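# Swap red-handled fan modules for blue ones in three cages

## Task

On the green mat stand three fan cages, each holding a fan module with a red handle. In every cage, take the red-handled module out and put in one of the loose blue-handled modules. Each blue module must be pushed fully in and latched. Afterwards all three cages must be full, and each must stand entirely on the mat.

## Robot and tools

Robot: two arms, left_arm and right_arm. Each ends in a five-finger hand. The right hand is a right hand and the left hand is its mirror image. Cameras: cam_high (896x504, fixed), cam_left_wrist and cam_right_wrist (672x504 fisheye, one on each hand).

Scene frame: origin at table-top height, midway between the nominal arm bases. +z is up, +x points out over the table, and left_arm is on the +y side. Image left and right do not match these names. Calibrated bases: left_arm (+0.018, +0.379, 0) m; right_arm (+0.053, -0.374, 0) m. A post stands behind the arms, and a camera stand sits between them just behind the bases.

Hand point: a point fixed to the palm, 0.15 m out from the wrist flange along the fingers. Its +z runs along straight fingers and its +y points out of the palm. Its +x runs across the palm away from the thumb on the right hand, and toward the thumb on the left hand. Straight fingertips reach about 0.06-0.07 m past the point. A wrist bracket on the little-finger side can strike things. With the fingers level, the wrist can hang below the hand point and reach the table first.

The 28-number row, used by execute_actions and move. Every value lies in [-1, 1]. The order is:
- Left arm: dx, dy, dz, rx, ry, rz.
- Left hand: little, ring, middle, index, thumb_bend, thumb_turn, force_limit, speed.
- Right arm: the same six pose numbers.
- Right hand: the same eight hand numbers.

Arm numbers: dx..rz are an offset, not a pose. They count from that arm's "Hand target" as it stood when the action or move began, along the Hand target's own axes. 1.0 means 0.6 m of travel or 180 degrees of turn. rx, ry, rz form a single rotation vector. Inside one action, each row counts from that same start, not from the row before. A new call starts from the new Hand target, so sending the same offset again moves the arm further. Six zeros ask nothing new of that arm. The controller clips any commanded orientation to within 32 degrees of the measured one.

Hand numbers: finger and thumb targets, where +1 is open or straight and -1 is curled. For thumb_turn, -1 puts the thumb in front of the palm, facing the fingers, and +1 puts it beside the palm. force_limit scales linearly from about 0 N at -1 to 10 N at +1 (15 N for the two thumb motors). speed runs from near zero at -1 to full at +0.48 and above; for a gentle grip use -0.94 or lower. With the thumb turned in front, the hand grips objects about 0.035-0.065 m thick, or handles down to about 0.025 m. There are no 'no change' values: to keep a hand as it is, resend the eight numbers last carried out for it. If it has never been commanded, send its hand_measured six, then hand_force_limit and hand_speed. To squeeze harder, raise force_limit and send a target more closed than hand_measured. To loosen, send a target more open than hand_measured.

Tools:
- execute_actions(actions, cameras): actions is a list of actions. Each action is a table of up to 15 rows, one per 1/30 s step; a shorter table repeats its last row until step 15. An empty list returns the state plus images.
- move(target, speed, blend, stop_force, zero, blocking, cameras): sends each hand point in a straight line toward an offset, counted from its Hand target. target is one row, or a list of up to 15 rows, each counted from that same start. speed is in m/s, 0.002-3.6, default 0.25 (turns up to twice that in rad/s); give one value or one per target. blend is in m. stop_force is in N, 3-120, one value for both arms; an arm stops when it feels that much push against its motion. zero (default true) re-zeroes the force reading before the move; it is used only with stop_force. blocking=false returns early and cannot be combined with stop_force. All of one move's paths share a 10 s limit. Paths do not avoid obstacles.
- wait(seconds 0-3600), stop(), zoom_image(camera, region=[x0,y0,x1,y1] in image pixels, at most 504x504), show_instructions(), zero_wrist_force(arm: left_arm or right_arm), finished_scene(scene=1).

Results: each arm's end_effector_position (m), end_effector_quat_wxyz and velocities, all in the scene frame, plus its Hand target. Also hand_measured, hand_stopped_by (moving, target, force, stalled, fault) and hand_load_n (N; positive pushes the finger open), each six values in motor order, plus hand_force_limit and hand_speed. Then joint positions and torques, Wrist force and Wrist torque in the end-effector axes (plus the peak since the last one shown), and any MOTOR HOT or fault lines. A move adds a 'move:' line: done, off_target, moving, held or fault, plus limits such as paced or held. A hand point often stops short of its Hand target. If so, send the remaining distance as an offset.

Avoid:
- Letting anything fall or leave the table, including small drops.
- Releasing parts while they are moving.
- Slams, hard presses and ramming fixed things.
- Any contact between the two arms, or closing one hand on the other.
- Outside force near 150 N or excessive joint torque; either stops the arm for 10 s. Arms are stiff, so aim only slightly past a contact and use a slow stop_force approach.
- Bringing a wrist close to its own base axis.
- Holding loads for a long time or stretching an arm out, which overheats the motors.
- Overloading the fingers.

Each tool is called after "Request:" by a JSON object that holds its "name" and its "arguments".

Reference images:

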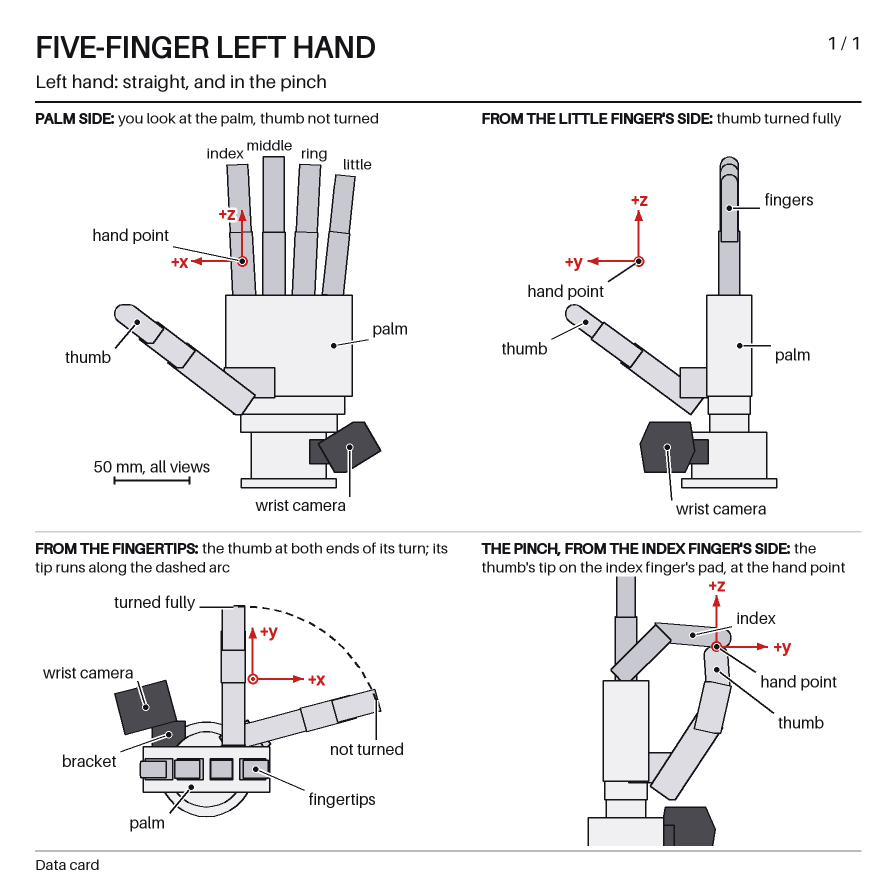

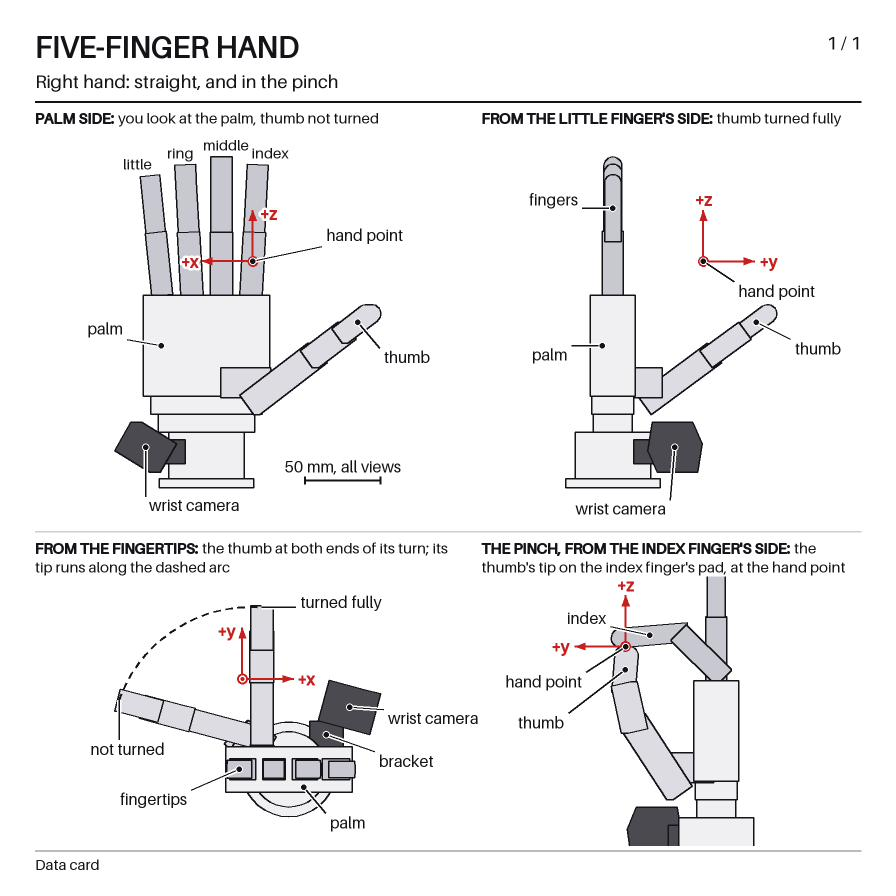

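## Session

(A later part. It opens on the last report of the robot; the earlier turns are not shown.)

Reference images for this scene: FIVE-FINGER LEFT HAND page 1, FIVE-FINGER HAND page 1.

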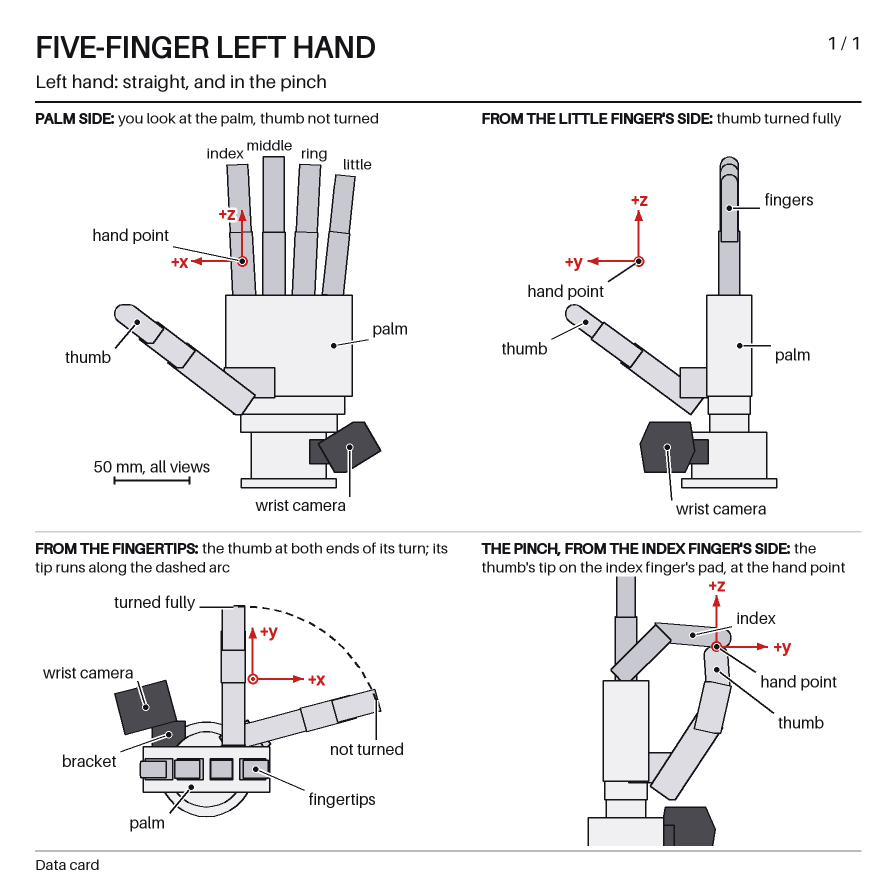

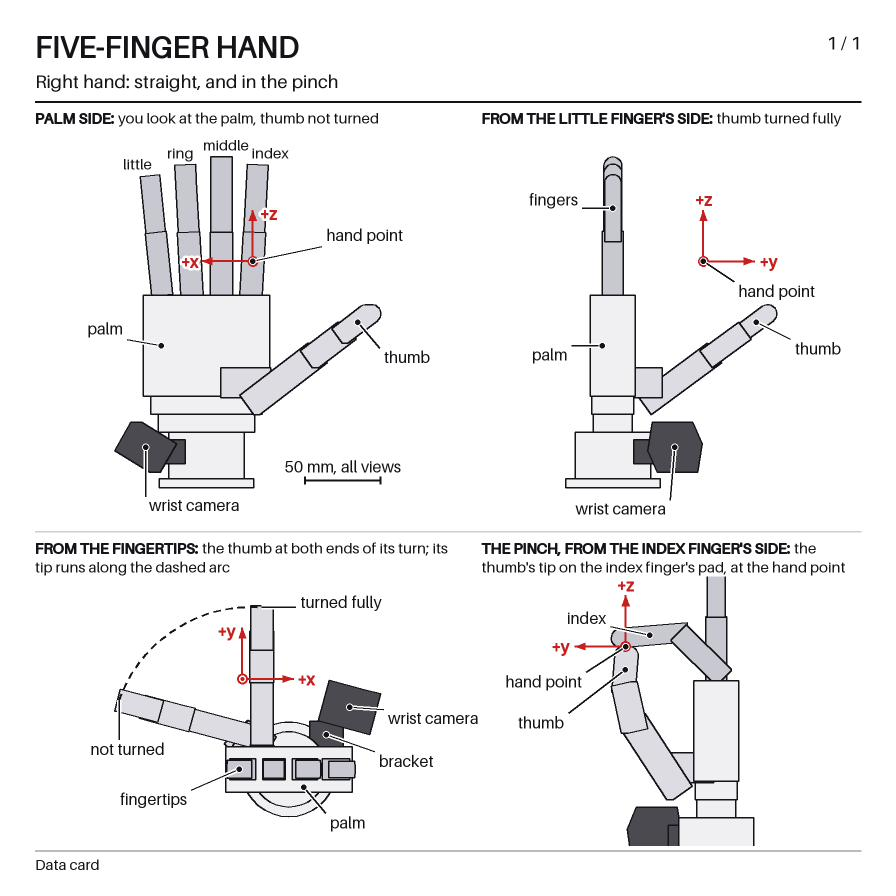

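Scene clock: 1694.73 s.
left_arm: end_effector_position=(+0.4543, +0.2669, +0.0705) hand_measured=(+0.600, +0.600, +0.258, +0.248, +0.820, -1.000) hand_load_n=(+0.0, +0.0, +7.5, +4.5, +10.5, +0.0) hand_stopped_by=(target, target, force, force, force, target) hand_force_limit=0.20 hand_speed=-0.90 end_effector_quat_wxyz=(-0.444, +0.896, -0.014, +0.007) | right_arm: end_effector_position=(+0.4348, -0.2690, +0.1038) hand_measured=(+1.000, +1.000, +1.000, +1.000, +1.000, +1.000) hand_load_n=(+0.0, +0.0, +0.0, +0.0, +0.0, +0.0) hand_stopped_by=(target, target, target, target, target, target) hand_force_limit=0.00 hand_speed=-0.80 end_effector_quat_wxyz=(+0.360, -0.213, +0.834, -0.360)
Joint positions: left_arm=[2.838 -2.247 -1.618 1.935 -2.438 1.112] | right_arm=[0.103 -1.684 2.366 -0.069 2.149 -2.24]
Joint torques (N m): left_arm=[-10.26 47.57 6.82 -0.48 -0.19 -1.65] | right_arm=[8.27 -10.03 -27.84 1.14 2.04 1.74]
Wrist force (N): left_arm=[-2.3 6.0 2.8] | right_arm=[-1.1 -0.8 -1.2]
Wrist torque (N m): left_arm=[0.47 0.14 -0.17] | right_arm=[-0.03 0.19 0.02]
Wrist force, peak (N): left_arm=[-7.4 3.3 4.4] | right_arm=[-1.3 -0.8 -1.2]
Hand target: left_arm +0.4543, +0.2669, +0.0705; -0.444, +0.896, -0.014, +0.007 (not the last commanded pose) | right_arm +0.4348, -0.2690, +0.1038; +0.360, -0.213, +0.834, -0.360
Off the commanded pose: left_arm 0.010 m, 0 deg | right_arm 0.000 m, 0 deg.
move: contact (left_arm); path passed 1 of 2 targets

Request:
{"name": "move", "arguments": {"target": [[-0.0034,-0.0014,0.0019,0,0,0,0.6,0.6,0.1,0.1,0.3,-1,0.2,-0.9,0,0,0,0,0,0,1,1,1,1,1,1,0,-0.8],[0.0161,-0.0015,0.0020,0,0,0,0.6,0.6,0.1,0.1,0.3,-1,0.2,-0.9,0,0,0,0,0,0,1,1,1,1,1,1,0,-0.8]], "speed": 0.01, "stop_force": 4, "cameras": ["cam_left_wrist"]}}

Request:
{"name": "zoom_image", "arguments": {"camera": "cam_left_wrist", "region": [365, 240, 465, 340]}}

Request:
{"name": "zoom_image", "arguments": {"camera": "cam_left_wrist", "region": [160, 330, 330, 500]}}

Scene clock: 1709.47 s.
left_arm: end_effector_position=(+0.4640, +0.2681, +0.0705) hand_measured=(+0.600, +0.600, +0.258, +0.248, +0.820, -1.000) hand_load_n=(+0.0, +0.0, +6.0, +5.5, +10.5, +0.0) hand_stopped_by=(target, target, force, force, force, target) hand_force_limit=0.20 hand_speed=-0.90 end_effector_quat_wxyz=(-0.444, +0.896, -0.014, +0.007) | right_arm: end_effector_position=(+0.4348, -0.2690, +0.1038) hand_measured=(+1.000, +1.000, +1.000, +1.000, +1.000, +1.000) hand_load_n=(+0.0, +0.0, +0.0, +0.0, +0.0, -0.5) hand_stopped_by=(target, target, target, target, target, target) hand_force_limit=0.00 hand_speed=-0.80 end_effector_quat_wxyz=(+0.360, -0.213, +0.834, -0.360)
Joint positions: left_arm=[2.847 -2.259 -1.591 1.93 -2.441 1.125] | right_arm=[0.103 -1.684 2.366 -0.069 2.149 -2.24]
Joint torques (N m): left_arm=[12.15 36.66 22.38 -5.65 -3.27 1.14] | right_arm=[8.34 -10.13 -26.67 1.18 2.01 1.62]
Wrist force (N): left_arm=[-1.5 7.5 2.6] | right_arm=[-1.0 -0.9 -0.9]
Wrist torque (N m): left_arm=[0.61 0.11 -0.22] | right_arm=[-0.07 0.18 0.02]
Wrist force, peak (N): left_arm=[-3.6 8.1 3.0] | right_arm=[-1.2 -1.0 -1.2]
Hand target: left_arm +0.4640, +0.2681, +0.0705; -0.444, +0.896, -0.014, +0.007 | right_arm +0.4348, -0.2690, +0.1038; +0.360, -0.213, +0.834, -0.360
Off the commanded pose: left_arm 0.000 m, 0 deg | right_arm 0.000 m, 0 deg.
move: done
cam_left_wrist: T_world_to_cam=[[0.27794, 0.52797, 0.80249, -0.33306], [0.811, -0.57669, 0.09853, -0.22954], [0.51481, 0.62344, -0.58847, -0.24444]] pos_world=[0.40456, 0.19587, 0.14605]

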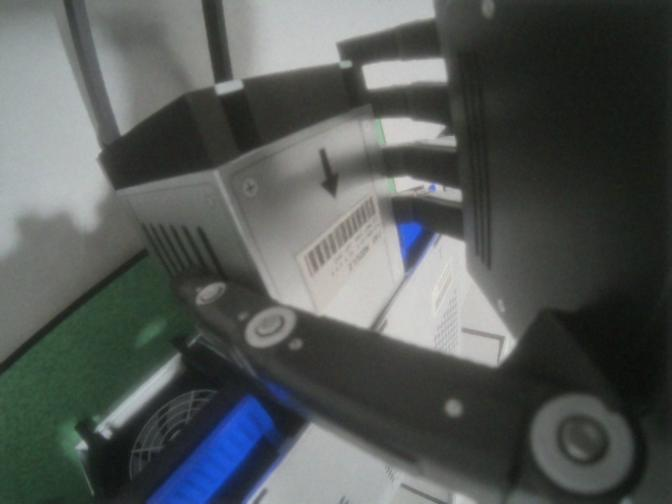

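Scaled by 5.040 from the camera's image (finer frame: 960x720).

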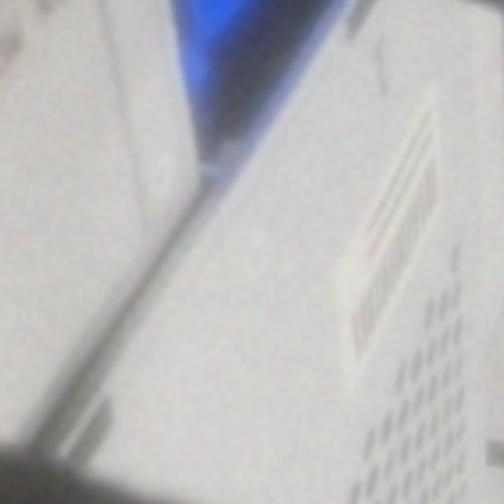

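Scaled by 2.965 from the camera's image (finer frame: 960x720).

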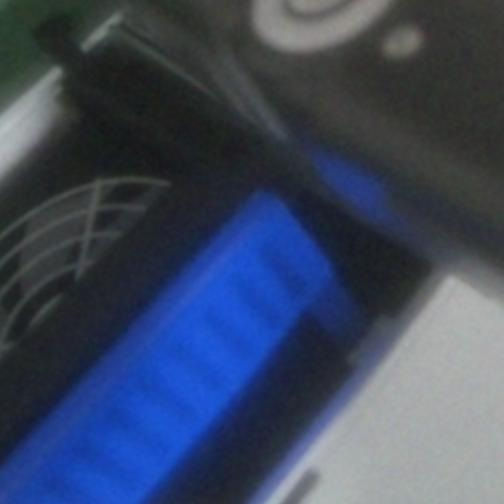

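Request:
{"name": "move", "arguments": {"target": [-0.008,0.0037,0.0027,0.0007,0.0135,-0.0177,0.6,0.6,0.1,0.1,0.3,-1,0.2,-0.9,0,0,0,0,0,0,1,1,1,1,1,1,0,-0.8], "speed": 0.02}}

Scene clock: 1722.50 s.
left_arm: end_effector_position=(+0.4592, +0.2682, +0.0678) hand_measured=(+0.600, +0.600, +0.258, +0.248, +0.820, -1.000) hand_load_n=(+0.0, +0.0, +5.0, +7.0, +10.0, +3.0) hand_stopped_by=(target, target, force, force, force, target) hand_force_limit=0.20 hand_speed=-0.90 end_effector_quat_wxyz=(-0.444, +0.895, +0.002, +0.038) | right_arm: end_effector_position=(+0.4348, -0.2690, +0.1038) hand_measured=(+1.000, +1.000, +1.000, +1.000, +1.000, +1.000) hand_load_n=(+0.0, +0.0, +0.0, +0.0, +0.0, +0.0) hand_stopped_by=(target, target, target, target, target, target) hand_force_limit=0.00 hand_speed=-0.80 end_effector_quat_wxyz=(+0.360, -0.213, +0.834, -0.360)
Joint positions: left_arm=[2.834 -2.236 -1.64 2 -2.457 1.096] | right_arm=[0.103 -1.684 2.366 -0.069 2.149 -2.24]
Joint torques (N m): left_arm=[-10.85 40.65 3.16 0.15 -0.78 -1.1] | right_arm=[8.89 -10.15 -27.15 1.06 2 1.74]
Wrist force (N): left_arm=[5.5 -7.3 -6.1] | right_arm=[-0.8 -0.7 -1.1]
Wrist torque (N m): left_arm=[-0.24 -0.31 0.14] | right_arm=[-0.02 0.16 0.03]
Wrist force, peak (N): left_arm=[5.2 -7.5 -6.3] | right_arm=[-1.3 -0.9 -1.3]
Hand target: left_arm +0.4592, +0.2682, +0.0678; -0.444, +0.895, +0.002, +0.038 | right_arm +0.4348, -0.2690, +0.1038; +0.360, -0.213, +0.834, -0.360
Off the commanded pose: left_arm 0.000 m, 0 deg | right_arm 0.000 m, 0 deg.
move: done

Request:
{"name": "move", "arguments": {"target": [0.001,-0.0013,-0.001,0,0,0,0.6,0.6,0.1,0.1,0.3,-1,0.2,-0.9,0,0,0,0,0,0,1,1,1,1,1,1,0,-0.8], "speed": 0.01}}

Scene clock: 1729.17 s.
left_arm: end_effector_position=(+0.4597, +0.2681, +0.0688) hand_measured=(+0.600, +0.600, +0.258, +0.248, +0.820, -1.000) hand_load_n=(+0.0, +0.0, +5.5, +6.0, +10.5, +0.5) hand_stopped_by=(target, target, force, force, force, target) hand_force_limit=0.20 hand_speed=-0.90 end_effector_quat_wxyz=(-0.444, +0.895, +0.002, +0.038) | right_arm: end_effector_position=(+0.4348, -0.2690, +0.1038) hand_measured=(+1.000, +1.000, +1.000, +1.000, +1.000, +1.000) hand_load_n=(+0.0, +0.0, +0.0, +0.0, +0.0, -0.5) hand_stopped_by=(target, target, target, target, target, target) hand_force_limit=0.00 hand_speed=-0.80 end_effector_quat_wxyz=(+0.360, -0.213, +0.834, -0.360)
Joint positions: left_arm=[2.834 -2.235 -1.639 1.998 -2.457 1.096] | right_arm=[0.103 -1.684 2.366 -0.069 2.149 -2.24]
Joint torques (N m): left_arm=[12.94 46.67 20.93 -5.73 -3.08 1.2] | right_arm=[8.92 -9.93 -26.55 1.04 1.96 1.8]
Wrist force (N): left_arm=[-1.9 6.6 2.0] | right_arm=[-1.2 -1.0 -0.8]
Wrist torque (N m): left_arm=[0.57 0.29 -0.22] | right_arm=[-0.09 0.20 0.00]
Wrist force, peak (N): left_arm=[5.5 -7.5 -6.6] | right_arm=[-1.3 -0.9 -1.1]
Hand target: left_arm +0.4597, +0.2682, +0.0688; -0.444, +0.895, +0.002, +0.038 | right_arm +0.4348, -0.2690, +0.1038; +0.360, -0.213, +0.834, -0.360
Off the commanded pose: left_arm 0.000 m, 0 deg | right_arm 0.000 m, 0 deg.
move: done

Request:
{"name": "move", "arguments": {"target": [-0.0005,0.0008,0.0006,0,0,0,0.6,0.6,0.1,0.1,0.3,-1,0.2,-0.9,0,0,0,0,0,0,1,1,1,1,1,1,0,-0.8], "speed": 0.01}}

Scene clock: 1731.93 s.
left_arm: end_effector_position=(+0.4595, +0.2682, +0.0682) hand_measured=(+0.600, +0.600, +0.258, +0.248, +0.820, -1.000) hand_load_n=(-0.5, +0.0, +5.5, +6.0, +10.5, +0.5) hand_stopped_by=(target, target, force, force, force, target) hand_force_limit=0.20 hand_speed=-0.90 end_effector_quat_wxyz=(-0.444, +0.895, +0.002, +0.038) | right_arm: end_effector_position=(+0.4348, -0.2690, +0.1038) hand_measured=(+1.000, +1.000, +1.000, +1.000, +1.000, +1.000) hand_load_n=(+0.0, +0.0, +0.5, +0.0, +0.0, +0.0) hand_stopped_by=(target, target, target, target, target, target) hand_force_limit=0.00 hand_speed=-0.80 end_effector_quat_wxyz=(+0.360, -0.213, +0.834, -0.360)
Joint positions: left_arm=[2.835 -2.236 -1.64 1.999 -2.458 1.096] | right_arm=[0.103 -1.684 2.366 -0.069 2.149 -2.24]
Joint torques (N m): left_arm=[-8.98 34.19 6.56 -0.65 -1.5 -1.52] | right_arm=[8.59 -9.48 -26.6 1.17 1.89 1.71]
Wrist force (N): left_arm=[-1.7 5.9 1.8] | right_arm=[-0.9 -0.8 -1.0]
Wrist torque (N m): left_arm=[0.49 0.26 -0.19] | right_arm=[-0.05 0.17 0.02]
Wrist force, peak (N): left_arm=[-1.8 6.9 1.9] | right_arm=[-1.3 -0.8 -1.3]
Hand target: left_arm +0.4595, +0.2682, +0.0682; -0.444, +0.895, +0.002, +0.038 | right_arm +0.4348, -0.2690, +0.1038; +0.360, -0.213, +0.834, -0.360
Off the commanded pose: left_arm 0.000 m, 0 deg | right_arm 0.000 m, 0 deg.
move: done

Request:
{"name": "move", "arguments": {"target": [-0.0002,0.0003,0.00025,0,0,0,0.6,0.6,0.1,0.1,0.3,-1,0.2,-0.9,0,0,0,0,0,0,1,1,1,1,1,1,0,-0.8], "speed": 0.01}}

Request:
{"name": "execute_actions", "arguments": {"actions": [[[0,0,0,0,0,0,0.6,0.6,0.6,0.6,1,-1,0.2,-0.85,0,0,0,0,0,0,1,1,1,1,1,1,0,-0.8]],[[0,0,0,0,0,0,0.6,0.6,0.6,0.6,1,-1,0.2,-0.85,0,0,0,0,0,0,1,1,1,1,1,1,0,-0.8]]], "cameras": ["cam_left_wrist"]}}

Scene clock: 1736.57 s.
left_arm: end_effector_position=(+0.4594, +0.2682, +0.0680) hand_measured=(+0.600, +0.600, +0.258, +0.248, +0.820, -1.000) hand_load_n=(+0.0, +0.0, +6.0, +6.5, +10.5, +0.5) hand_stopped_by=(target, target, force, force, force, target) hand_force_limit=0.20 hand_speed=-0.90 end_effector_quat_wxyz=(-0.444, +0.895, +0.002, +0.038) | right_arm: end_effector_position=(+0.4348, -0.2690, +0.1038) hand_measured=(+1.000, +1.000, +1.000, +1.000, +1.000, +1.000) hand_load_n=(+0.0, +0.0, +0.0, +0.0, +0.0, -0.5) hand_stopped_by=(target, target, target, target, target, target) hand_force_limit=0.00 hand_speed=-0.80 end_effector_quat_wxyz=(+0.360, -0.213, +0.834, -0.360)
Joint positions: left_arm=[2.834 -2.236 -1.64 2 -2.457 1.096] | right_arm=[0.103 -1.684 2.366 -0.069 2.149 -2.24]
Joint torques (N m): left_arm=[-10.13 31.85 5.17 -0.14 0.31 -1.22] | right_arm=[8.59 -9.77 -26.58 1.19 2.14 1.78]
Wrist force (N): left_arm=[1.1 -0.6 -2.6] | right_arm=[-1.1 -0.6 -1.1]
Wrist torque (N m): left_arm=[0.07 -0.02 0.00] | right_arm=[-0.01 0.19 0.02]
Wrist force, peak (N): left_arm=[-1.8 6.1 1.6] | right_arm=[-1.2 -1.0 -1.3]
Hand target: left_arm +0.4593, +0.2682, +0.0679; -0.444, +0.895, +0.002, +0.038 | right_arm +0.4348, -0.2690, +0.1038; +0.360, -0.213, +0.834, -0.360
Off the commanded pose: left_arm 0.000 m, 0 deg | right_arm 0.000 m, 0 deg.
move: done

Scene clock: 1737.77 s.
left_arm: end_effector_position=(+0.4593, +0.2682, +0.0679) hand_measured=(+0.600, +0.600, +0.600, +0.600, +1.000, -1.000) hand_load_n=(+0.0, +0.0, -0.5, +0.0, -0.5, -0.5) hand_stopped_by=(target, target, target, target, target, target) hand_force_limit=0.20 hand_speed=-0.85 end_effector_quat_wxyz=(-0.444, +0.895, +0.002, +0.038) | right_arm: end_effector_position=(+0.4348, -0.2690, +0.1038) hand_measured=(+1.000, +1.000, +1.000, +1.000, +1.000, +1.000) hand_load_n=(+0.0, -0.5, +0.0, +0.0, +0.0, +0.0) hand_stopped_by=(target, target, target, target, target, target) hand_force_limit=0.00 hand_speed=-0.80 end_effector_quat_wxyz=(+0.360, -0.213, +0.834, -0.360)
Joint positions: left_arm=[2.834 -2.236 -1.64 2 -2.457 1.096] | right_arm=[0.103 -1.684 2.366 -0.069 2.149 -2.24]
Joint torques (N m): left_arm=[-3.91 34.63 9.35 -0.13 0.51 -1.2] | right_arm=[8.43 -10.94 -27.22 1.14 2.09 1.81]
Wrist force (N): left_arm=[-1.3 0.5 -1.2] | right_arm=[-1.1 -0.8 -1.3]
Wrist torque (N m): left_arm=[0.13 0.19 -0.08] | right_arm=[-0.03 0.20 0.02]
Wrist force, peak (N): left_arm=[0.2 1.3 -4.3] | right_arm=[-1.1 -1.0 -1.2]
Hand target: left_arm +0.4593, +0.2682, +0.0679; -0.444, +0.895, +0.002, +0.038 | right_arm +0.4348, -0.2690, +0.1038; +0.360, -0.213, +0.834, -0.360
Off the commanded pose: left_arm 0.000 m, 0 deg | right_arm 0.000 m, 0 deg.
cam_left_wrist: T_world_to_cam=[[0.22121, 0.52791, 0.81998, -0.30489], [0.80209, -0.57675, 0.15493, -0.22523], [0.55472, 0.62343, -0.55102, -0.26453]] pos_world=[0.39485, 0.19597, 0.13914]

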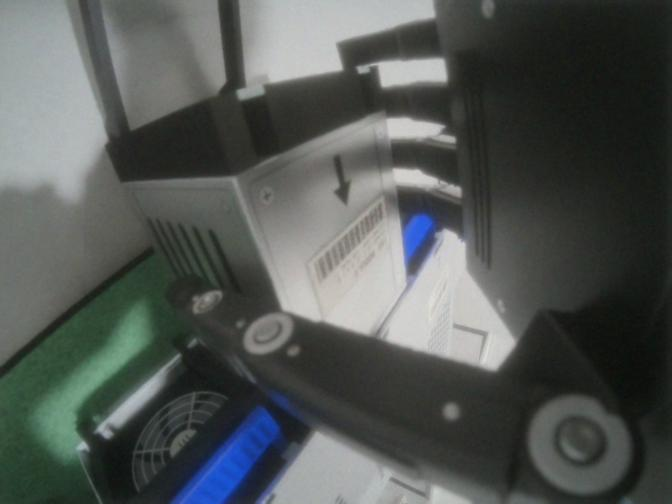

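Request:
{"name": "move", "arguments": {"target": [0.0128,-0.1457,-0.1104,0,0,0,0.6,0.6,0.6,0.6,1,-1,0.2,-0.85,0,0,0,0,0,0,1,1,1,1,1,1,0,-0.8], "speed": 0.12, "cameras": ["cam_left_wrist","cam_high"]}}

Scene clock: 1744.13 s.
left_arm: end_effector_position=(+0.4593, +0.2683, +0.1778) hand_measured=(+0.600, +0.600, +0.600, +0.600, +1.000, -1.000) hand_load_n=(+0.0, +0.0, +0.0, +0.0, +0.0, +0.0) hand_stopped_by=(target, target, target, target, target, target) hand_force_limit=0.20 hand_speed=-0.85 end_effector_quat_wxyz=(-0.444, +0.895, +0.002, +0.038) | right_arm: end_effector_position=(+0.4348, -0.2690, +0.1038) hand_measured=(+1.000, +1.000, +1.000, +1.000, +1.000, +1.000) hand_load_n=(+0.0, +0.0, +0.0, -0.5, +0.0, -0.5) hand_stopped_by=(target, target, target, target, target, target) hand_force_limit=0.00 hand_speed=-0.80 end_effector_quat_wxyz=(+0.360, -0.213, +0.834, -0.360)
Joint positions: left_arm=[2.835 -2.086 -1.557 1.767 -2.457 1.096] | right_arm=[0.103 -1.684 2.366 -0.069 2.149 -2.24]
Joint torques (N m): left_arm=[-10.22 41.41 22.23 -4.85 0.63 -1.23] | right_arm=[8.39 -9.8 -26.53 1.06 2.01 1.79]
Wrist force (N): left_arm=[-0.9 0.3 -1.5] | right_arm=[-1.0 -0.8 -1.0]
Wrist torque (N m): left_arm=[0.10 0.09 -0.03] | right_arm=[-0.05 0.18 0.01]
Wrist force, peak (N): left_arm=[-1.3 -0.2 -1.9] | right_arm=[-1.4 -0.8 -1.2]
Hand target: left_arm +0.4593, +0.2682, +0.1779; -0.444, +0.895, +0.002, +0.038 | right_arm +0.4348, -0.2690, +0.1038; +0.360, -0.213, +0.834, -0.360
Off the commanded pose: left_arm 0.000 m, 0 deg | right_arm 0.000 m, 0 deg.
move: done
cam_left_wrist: T_world_to_cam=[[0.22117, 0.52797, 0.81996, -0.39494], [0.80215, -0.57666, 0.15495, -0.24216], [0.55465, 0.62347, -0.55105, -0.20401]] pos_world=[0.39475, 0.19607, 0.24894]
Images, in order (width x height): cam_high 896x504, cam_left_wrist 672x504.

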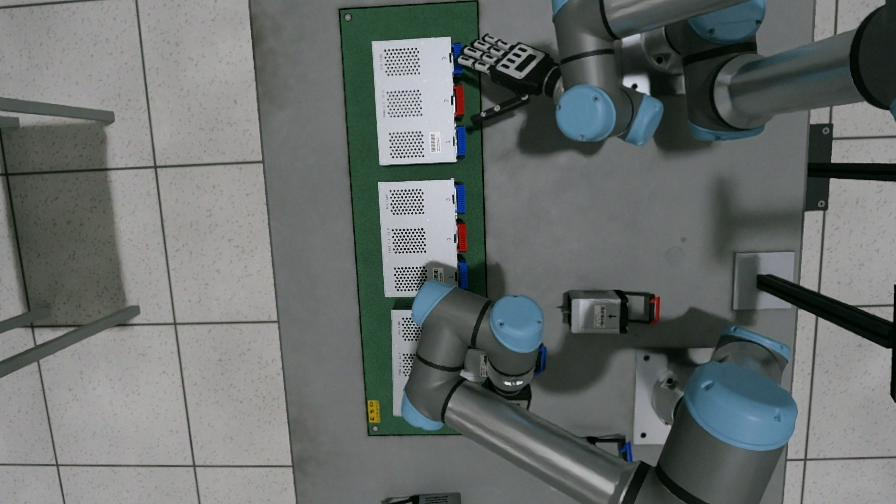

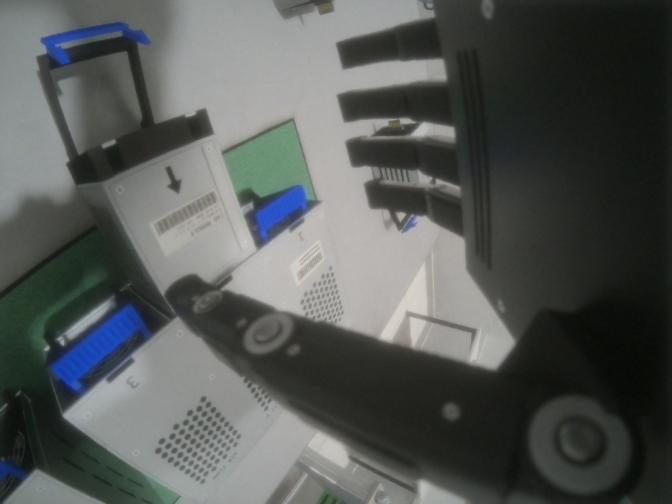

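Request:
{"name": "move", "arguments": {"target": [-0.031,-0.0342,0.0083,-0.2113,-0.2433,-0.4510,-1,1,1,1,1,1,0.2,-0.3,0,0,0,0,0,0,1,1,1,1,1,1,0,-0.8], "speed": 0.4, "cameras": ["cam_left_wrist","cam_high"]}}

Scene clock: 1789.80 s.
left_arm: end_effector_position=(+0.4403, +0.2852, +0.1899) hand_measured=(-1.000, +1.000, +1.000, +1.000, +1.000, +1.000) hand_load_n=(+0.0, +0.0, +0.0, +0.0, +0.0, +0.0) hand_stopped_by=(target, target, target, target, target, target) hand_force_limit=0.20 hand_speed=-0.30 end_effector_quat_wxyz=(-0.001, +0.718, +0.696, +0.001) | right_arm: end_effector_position=(+0.4348, -0.2690, +0.1038) hand_measured=(+1.000, +1.000, +1.000, +1.000, +1.000, +1.000) hand_load_n=(+0.0, +0.0, +0.0, +0.0, -0.5, +0.0) hand_stopped_by=(target, target, target, target, target, target) hand_force_limit=0.00 hand_speed=-0.80 end_effector_quat_wxyz=(+0.360, -0.213, +0.834, -0.360)
Joint positions: left_arm=[3.186 -1.785 -1.716 1.931 -1.573 0.059] | right_arm=[0.103 -1.684 2.366 -0.069 2.149 -2.24]
Joint torques (N m): left_arm=[12.28 32.63 9.19 -0.03 1.76 -1.21] | right_arm=[8.32 -10.32 -26.61 1.04 2.06 1.73]
Wrist force (N): left_arm=[-1.4 0.3 -1.8] | right_arm=[-1.0 -0.9 -1.0]
Wrist torque (N m): left_arm=[-0.30 0.08 -0.11] | right_arm=[-0.05 0.18 0.01]
Wrist force, peak (N): left_arm=[-1.9 0.1 -1.8] | right_arm=[-1.2 -1.0 -1.5]
Hand target: left_arm +0.4403, +0.2852, +0.1899; -0.001, +0.718, +0.696, +0.001 | right_arm +0.4348, -0.2690, +0.1038; +0.360, -0.213, +0.834, -0.360
Off the commanded pose: left_arm 0.000 m, 0 deg | right_arm 0.000 m, 0 deg.
move: done
cam_left_wrist: T_world_to_cam=[[-0.95452, 0.29209, 0.05978, 0.31972], [0.28186, 0.81871, 0.50026, -0.45357], [0.09718, 0.49436, -0.86381, 0.1003]] pos_world=[0.42328, 0.22837, 0.29443]
Images, in order (width x height): cam_high 896x504, cam_left_wrist 672x504.

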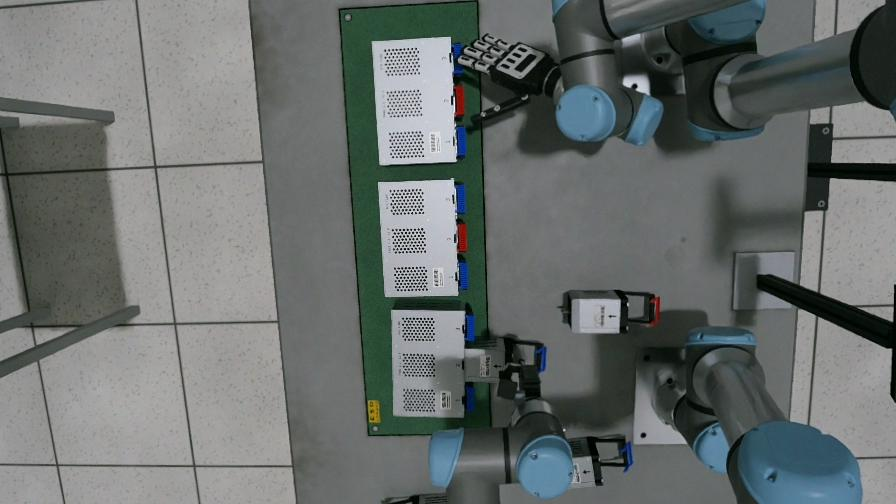

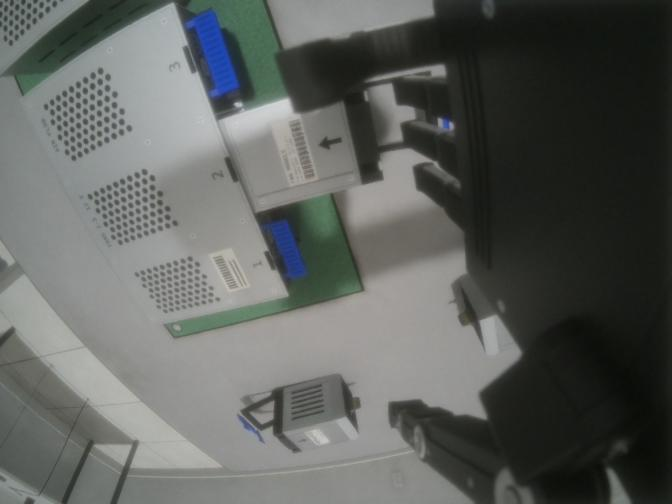

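Request:
{"name": "move", "arguments": {"target": [0,0,0.1375,0,0,0,-1,1,1,1,1,1,0.2,-0.3,0,0,0,0,0,0,1,1,1,1,1,1,0,-0.8], "speed": 0.1, "stop_force": 6, "cameras": ["cam_high","cam_left_wrist"]}}

Scene clock: 1824.53 s.
left_arm: end_effector_position=(+0.4404, +0.2854, +0.1074) hand_measured=(-1.000, +1.000, +1.000, +1.000, +1.000, +1.000) hand_load_n=(+0.0, +0.0, +0.0, +0.0, +0.0, +0.0) hand_stopped_by=(target, target, target, target, target, target) hand_force_limit=0.20 hand_speed=-0.30 end_effector_quat_wxyz=(-0.001, +0.718, +0.696, +0.001) | right_arm: end_effector_position=(+0.4348, -0.2690, +0.1038) hand_measured=(+1.000, +1.000, +1.000, +1.000, +1.000, +1.000) hand_load_n=(+0.0, +0.0, +0.0, +0.0, +0.0, +0.0) hand_stopped_by=(target, target, target, target, target, target) hand_force_limit=0.00 hand_speed=-0.80 end_effector_quat_wxyz=(+0.360, -0.213, +0.834, -0.360)
Joint positions: left_arm=[3.187 -1.874 -1.836 2.139 -1.573 0.059] | right_arm=[0.103 -1.684 2.366 -0.069 2.149 -2.24]
Joint torques (N m): left_arm=[7.93 21.79 7.99 0.12 0.64 1.42] | right_arm=[8.23 -11.1 -27.12 1.24 1.91 1.81]
Wrist force (N): left_arm=[-1.9 0.6 -1.5] | right_arm=[-1.3 -0.7 -1.2]
Wrist torque (N m): left_arm=[-0.25 0.14 -0.18] | right_arm=[-0.02 0.23 0.00]
Wrist force, peak (N): left_arm=[-1.6 0.3 -2.1] | right_arm=[-1.1 -0.9 -1.3]
Hand target: left_arm +0.4404, +0.2854, +0.1074; -0.001, +0.718, +0.696, +0.001 | right_arm +0.4348, -0.2690, +0.1038; +0.360, -0.213, +0.834, -0.360
Off the commanded pose: left_arm 0.000 m, 0 deg | right_arm 0.000 m, 0 deg.
move: done
cam_left_wrist: T_world_to_cam=[[-0.95465, 0.2917, 0.05957, 0.32478], [0.28144, 0.81897, 0.50008, -0.4123], [0.09708, 0.49417, -0.86393, 0.02905]] pos_world=[0.42328, 0.22857, 0.21193]

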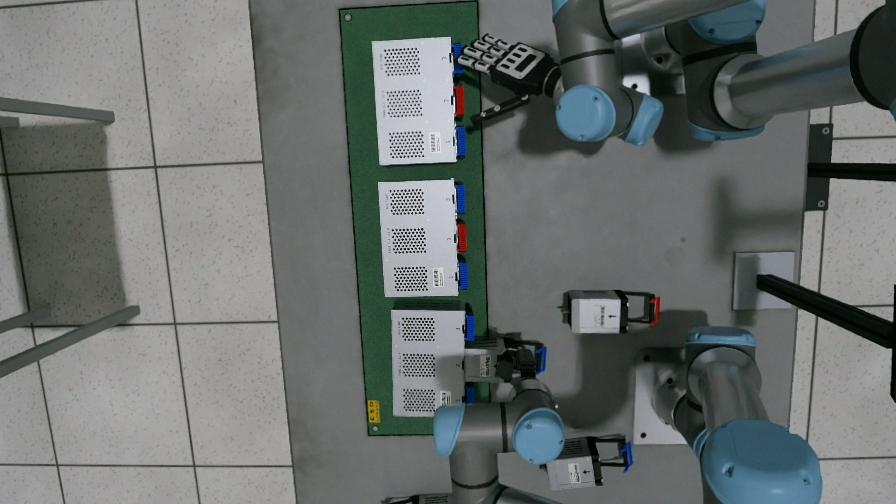

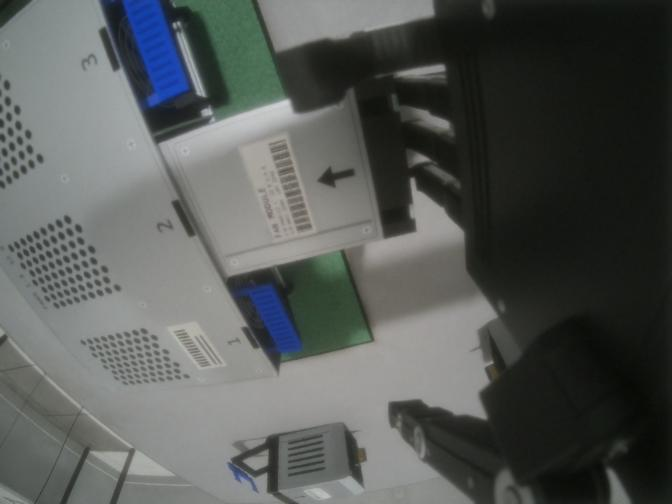

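Request:
{"name": "move", "arguments": {"target": [-0.0027,0.1,0,0,0,0,-1,1,1,1,1,1,0.2,-0.3,0,0,0,0,0,0,1,1,1,1,1,1,0,-0.8], "speed": 0.025, "stop_force": 14, "cameras": ["cam_left_wrist"]}}

Scene clock: 1834.23 s.
left_arm: end_effector_position=(+0.5003, +0.2819, +0.1074) hand_measured=(-1.000, +1.000, +1.000, +1.000, +1.000, +1.000) hand_load_n=(+0.0, +0.5, +0.0, +0.0, +0.0, +0.0) hand_stopped_by=(target, target, target, target, target, target) hand_force_limit=0.20 hand_speed=-0.30 end_effector_quat_wxyz=(-0.001, +0.718, +0.696, +0.001) | right_arm: end_effector_position=(+0.4348, -0.2690, +0.1038) hand_measured=(+1.000, +1.000, +1.000, +1.000, +1.000, +1.000) hand_load_n=(+0.0, +0.0, +0.0, +0.0, +0.0, +0.0) hand_stopped_by=(target, target, target, target, target, target) hand_force_limit=0.00 hand_speed=-0.80 end_effector_quat_wxyz=(+0.360, -0.213, +0.834, -0.360)
Joint positions: left_arm=[3.175 -2 -1.653 2.082 -1.573 0.046] | right_arm=[0.103 -1.684 2.366 -0.069 2.149 -2.24]
Joint torques (N m): left_arm=[-8.63 26.3 24.7 -3.24 -2.11 -1.52] | right_arm=[8.53 -11.15 -27.36 1.08 2.08 1.7]
Wrist force (N): left_arm=[-5.1 -5.7 -4.6] | right_arm=[-0.8 -1.1 -1.1]
Wrist torque (N m): left_arm=[-0.14 0.01 -0.05] | right_arm=[-0.08 0.16 0.02]
Wrist force, peak (N): left_arm=[-7.5 -9.0 -8.6] | right_arm=[-1.2 -1.1 -1.4]
Hand target: left_arm +0.5003, +0.2819, +0.1074; -0.001, +0.718, +0.696, +0.001 | right_arm +0.4348, -0.2690, +0.1038; +0.360, -0.213, +0.834, -0.360
Off the commanded pose: left_arm 0.000 m, 0 deg | right_arm 0.000 m, 0 deg.
move: done
cam_left_wrist: T_world_to_cam=[[-0.95465, 0.2917, 0.05957, 0.38308], [0.28144, 0.81897, 0.50008, -0.42632], [0.09708, 0.49417, -0.86393, 0.02495]] pos_world=[0.48328, 0.22507, 0.21193]

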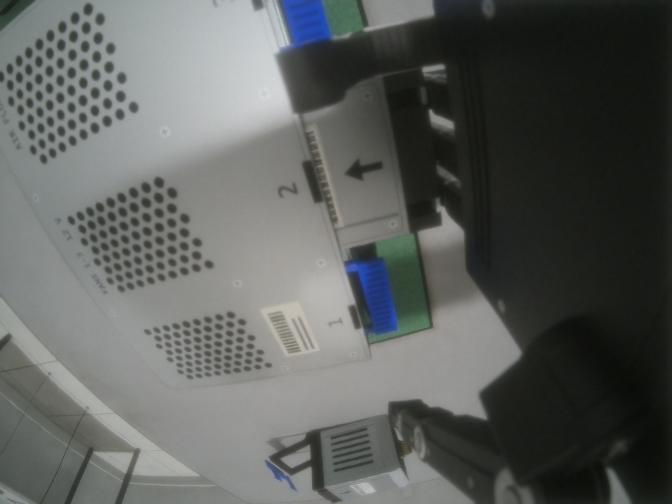

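Request:
{"name": "move", "arguments": {"target": [-0.0022,0.0733,0,0,0,0,-1,1,1,1,1,1,0.2,-0.3,0,0,0,0,0,0,1,1,1,1,1,1,0,-0.8], "speed": 0.02, "stop_force": 15, "cameras": ["cam_left_wrist"]}}

Scene clock: 1842.30 s.
left_arm: end_effector_position=(+0.5442, +0.2792, +0.1075) hand_measured=(-1.000, +1.000, +1.000, +1.000, +1.000, +1.000) hand_load_n=(+0.0, +0.5, +0.0, +0.0, +0.0, +0.0) hand_stopped_by=(target, target, target, target, target, target) hand_force_limit=0.20 hand_speed=-0.30 end_effector_quat_wxyz=(-0.001, +0.718, +0.696, +0.001) | right_arm: end_effector_position=(+0.4348, -0.2690, +0.1038) hand_measured=(+1.000, +1.000, +1.000, +1.000, +1.000, +1.000) hand_load_n=(+0.0, +0.0, +0.0, +0.0, +0.0, +0.0) hand_stopped_by=(target, target, target, target, target, target) hand_force_limit=0.00 hand_speed=-0.80 end_effector_quat_wxyz=(+0.360, -0.213, +0.834, -0.360)
Joint positions: left_arm=[3.167 -2.093 -1.507 2.03 -1.573 0.039] | right_arm=[0.103 -1.684 2.366 -0.069 2.149 -2.24]
Joint torques (N m): left_arm=[-9.87 30.08 24.86 -3.75 0.16 -1.47] | right_arm=[8.36 -10.98 -26.7 1.17 2.03 1.8]
Wrist force (N): left_arm=[-1.9 -2.8 -3.2] | right_arm=[-1.0 -0.7 -1.1]
Wrist torque (N m): left_arm=[-0.08 -0.16 -0.01] | right_arm=[-0.02 0.18 0.02]
Wrist force, peak (N): left_arm=[-8.1 -7.6 -4.7] | right_arm=[-1.2 -1.0 -1.4]
Hand target: left_arm +0.5442, +0.2792, +0.1075; -0.001, +0.718, +0.696, +0.001 | right_arm +0.4348, -0.2690, +0.1038; +0.360, -0.213, +0.834, -0.360
Off the commanded pose: left_arm 0.000 m, 0 deg | right_arm 0.000 m, 0 deg.
move: done
cam_left_wrist: T_world_to_cam=[[-0.95465, 0.2917, 0.05957, 0.42578], [0.28144, 0.81897, 0.50008, -0.43647], [0.09708, 0.49417, -0.86393, 0.02202]] pos_world=[0.52717, 0.22237, 0.21193]

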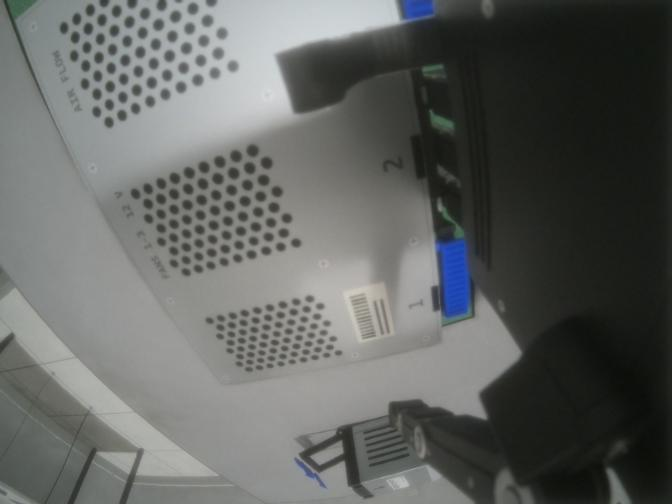

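Request:
{"name": "move", "arguments": {"target": [-0.0004,0.0117,0,0,0,0,-1,1,1,1,1,1,0.2,-0.3,0,0,0,0,0,0,1,1,1,1,1,1,0,-0.8], "speed": 0.008, "stop_force": 18, "zero": false, "cameras": ["cam_left_wrist"]}}

Scene clock: 1846.50 s.
left_arm: end_effector_position=(+0.5499, +0.2788, +0.1074) hand_measured=(-1.000, +1.000, +1.000, +1.000, +1.000, +1.000) hand_load_n=(+0.0, +0.5, +0.0, +0.0, +0.0, +0.0) hand_stopped_by=(target, target, target, target, target, target) hand_force_limit=0.20 hand_speed=-0.30 end_effector_quat_wxyz=(-0.001, +0.718, +0.696, +0.001) | right_arm: end_effector_position=(+0.4348, -0.2690, +0.1038) hand_measured=(+1.000, +1.000, +1.000, +1.000, +1.000, +1.000) hand_load_n=(+0.0, +0.0, +0.0, +0.0, +0.0, +0.0) hand_stopped_by=(target, target, target, target, target, target) hand_force_limit=0.00 hand_speed=-0.80 end_effector_quat_wxyz=(+0.360, -0.213, +0.834, -0.360)
Joint positions: left_arm=[3.166 -2.106 -1.487 2.022 -1.573 0.038] | right_arm=[0.103 -1.684 2.366 -0.069 2.149 -2.24]
Joint torques (N m): left_arm=[5.08 43.59 11.34 0.19 -0.54 0.72] | right_arm=[8.13 -11.12 -26.48 1.19 1.98 1.84]
Wrist force (N): left_arm=[-1.2 -5.8 -2.3] | right_arm=[-1.0 -0.7 -1.3]
Wrist torque (N m): left_arm=[-0.02 -0.10 0.15] | right_arm=[-0.01 0.20 0.01]
Wrist force, peak (N): left_arm=[-1.5 -22.4 -3.1] | right_arm=[-1.2 -1.0 -1.4]
Hand target: left_arm +0.5499, +0.2788, +0.1074; -0.001, +0.718, +0.696, +0.001 (not the last commanded pose) | right_arm +0.4348, -0.2690, +0.1038; +0.360, -0.213, +0.834, -0.360
Off the commanded pose: left_arm 0.001 m, 0 deg | right_arm 0.000 m, 0 deg.
move: contact (left_arm)
cam_left_wrist: T_world_to_cam=[[-0.95462, 0.29176, 0.05983, 0.43125], [0.28164, 0.81896, 0.49998, -0.43783], [0.09688, 0.49414, -0.86397, 0.02179]] pos_world=[0.53288, 0.22197, 0.21193]

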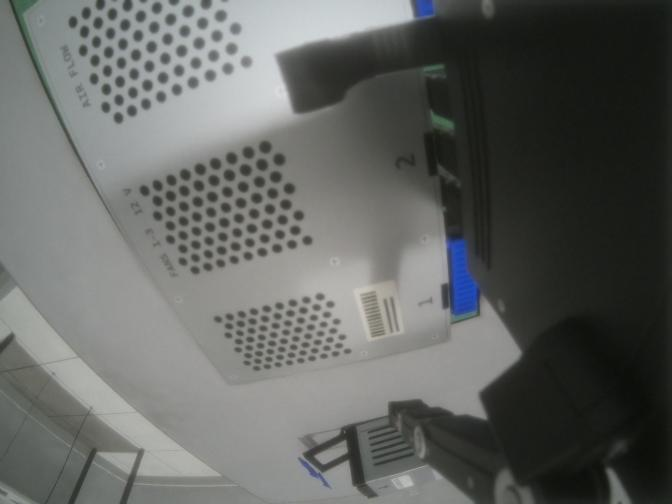

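Request:
{"name": "move", "arguments": {"target": [[0.0008,-0.025,0,0,0,0,-1,1,1,1,1,1,0.2,-0.3,0,0,0,0,0,0,1,1,1,1,1,1,0,-0.8],[0.0008,-0.025,-0.1417,0,0,0,-1,1,1,1,1,1,0.2,-0.3,0,0,0,0,0,0,1,1,1,1,1,1,0,-0.8],[0.002,-0.19,-0.1417,0,0,0,-1,1,1,1,1,1,0.2,-0.3,0,0,0,0,0,0,1,1,1,1,1,1,0,-0.8]], "speed": [0.05,0.2,0.25], "blend": [0.003,0.02,0], "cameras": ["cam_high","cam_left_wrist"]}}

Scene clock: 1865.43 s.
left_arm: end_effector_position=(+0.4361, +0.2834, +0.1924) hand_measured=(-1.000, +1.000, +1.000, +1.000, +1.000, +1.000) hand_load_n=(+0.0, +0.0, +0.0, +0.0, +0.0, +0.0) hand_stopped_by=(target, target, target, target, target, target) hand_force_limit=0.20 hand_speed=-0.30 end_effector_quat_wxyz=(-0.001, +0.718, +0.696, +0.001) | right_arm: end_effector_position=(+0.4348, -0.2690, +0.1038) hand_measured=(+1.000, +1.000, +1.000, +1.000, +1.000, +1.000) hand_load_n=(+0.0, +0.0, +0.0, -0.5, +0.0, +0.0) hand_stopped_by=(target, target, target, target, target, target) hand_force_limit=0.00 hand_speed=-0.80 end_effector_quat_wxyz=(+0.360, -0.213, +0.834, -0.360)
Joint positions: left_arm=[3.181 -1.775 -1.722 1.926 -1.573 0.053] | right_arm=[0.103 -1.684 2.366 -0.069 2.149 -2.24]
Joint torques (N m): left_arm=[12.33 31.75 9.44 0.13 1.72 1.33] | right_arm=[8.46 -10.89 -26.61 1.19 2.03 1.73]
Wrist force (N): left_arm=[-0.6 2.2 -1.4] | right_arm=[-1.1 -0.9 -0.9]
Wrist torque (N m): left_arm=[0.07 -0.09 -0.26] | right_arm=[-0.07 0.19 0.00]
Wrist force, peak (N): left_arm=[-2.1 -6.3 -2.2] | right_arm=[-1.2 -1.0 -1.3]
Hand target: left_arm +0.4360, +0.2834, +0.1924; -0.001, +0.718, +0.696, +0.001 | right_arm +0.4348, -0.2690, +0.1038; +0.360, -0.213, +0.834, -0.360
Off the commanded pose: left_arm 0.000 m, 0 deg | right_arm 0.000 m, 0 deg.
move: done
cam_left_wrist: T_world_to_cam=[[-0.95463, 0.29172, 0.05991, 0.31618], [0.28164, 0.81898, 0.49995, -0.45204], [0.09678, 0.49414, -0.86398, 0.10403]] pos_world=[0.41908, 0.22657, 0.29693]

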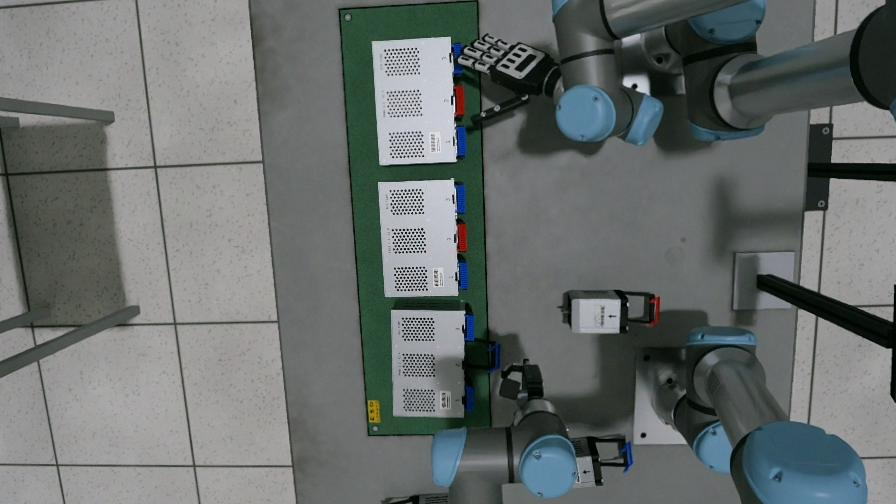

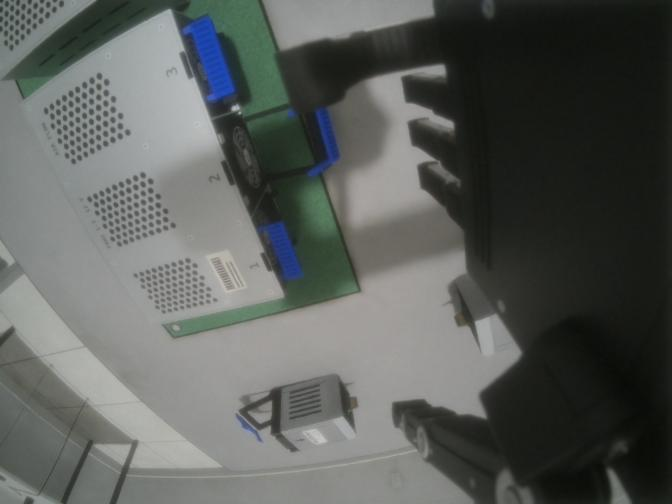

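Request:
{"name": "zoom_image", "arguments": {"camera": "cam_left_wrist", "region": [160, 0, 380, 300]}}

Request:
{"name": "zoom_image", "arguments": {"camera": "cam_high", "region": [380, 280, 540, 440]}}

Scaled by 1.680 from the camera's image (finer frame: 960x720).

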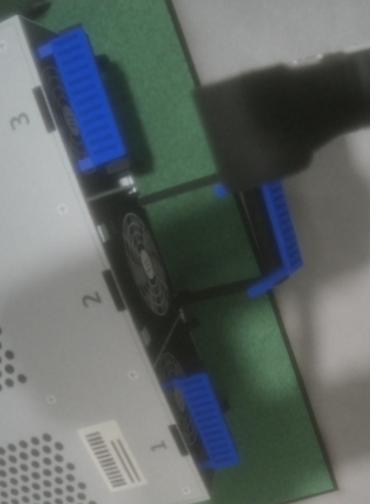

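Scaled by 3.150 from the camera's image (finer frame: 1280x720).

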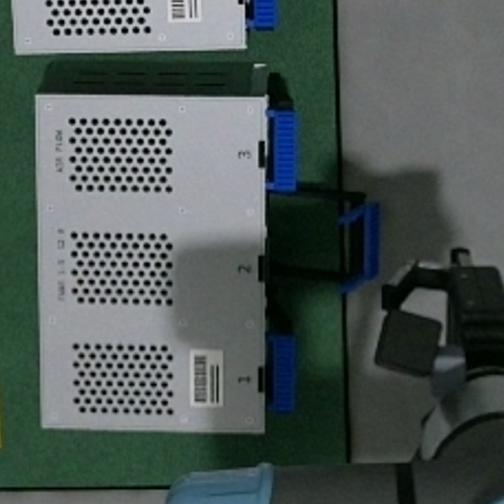

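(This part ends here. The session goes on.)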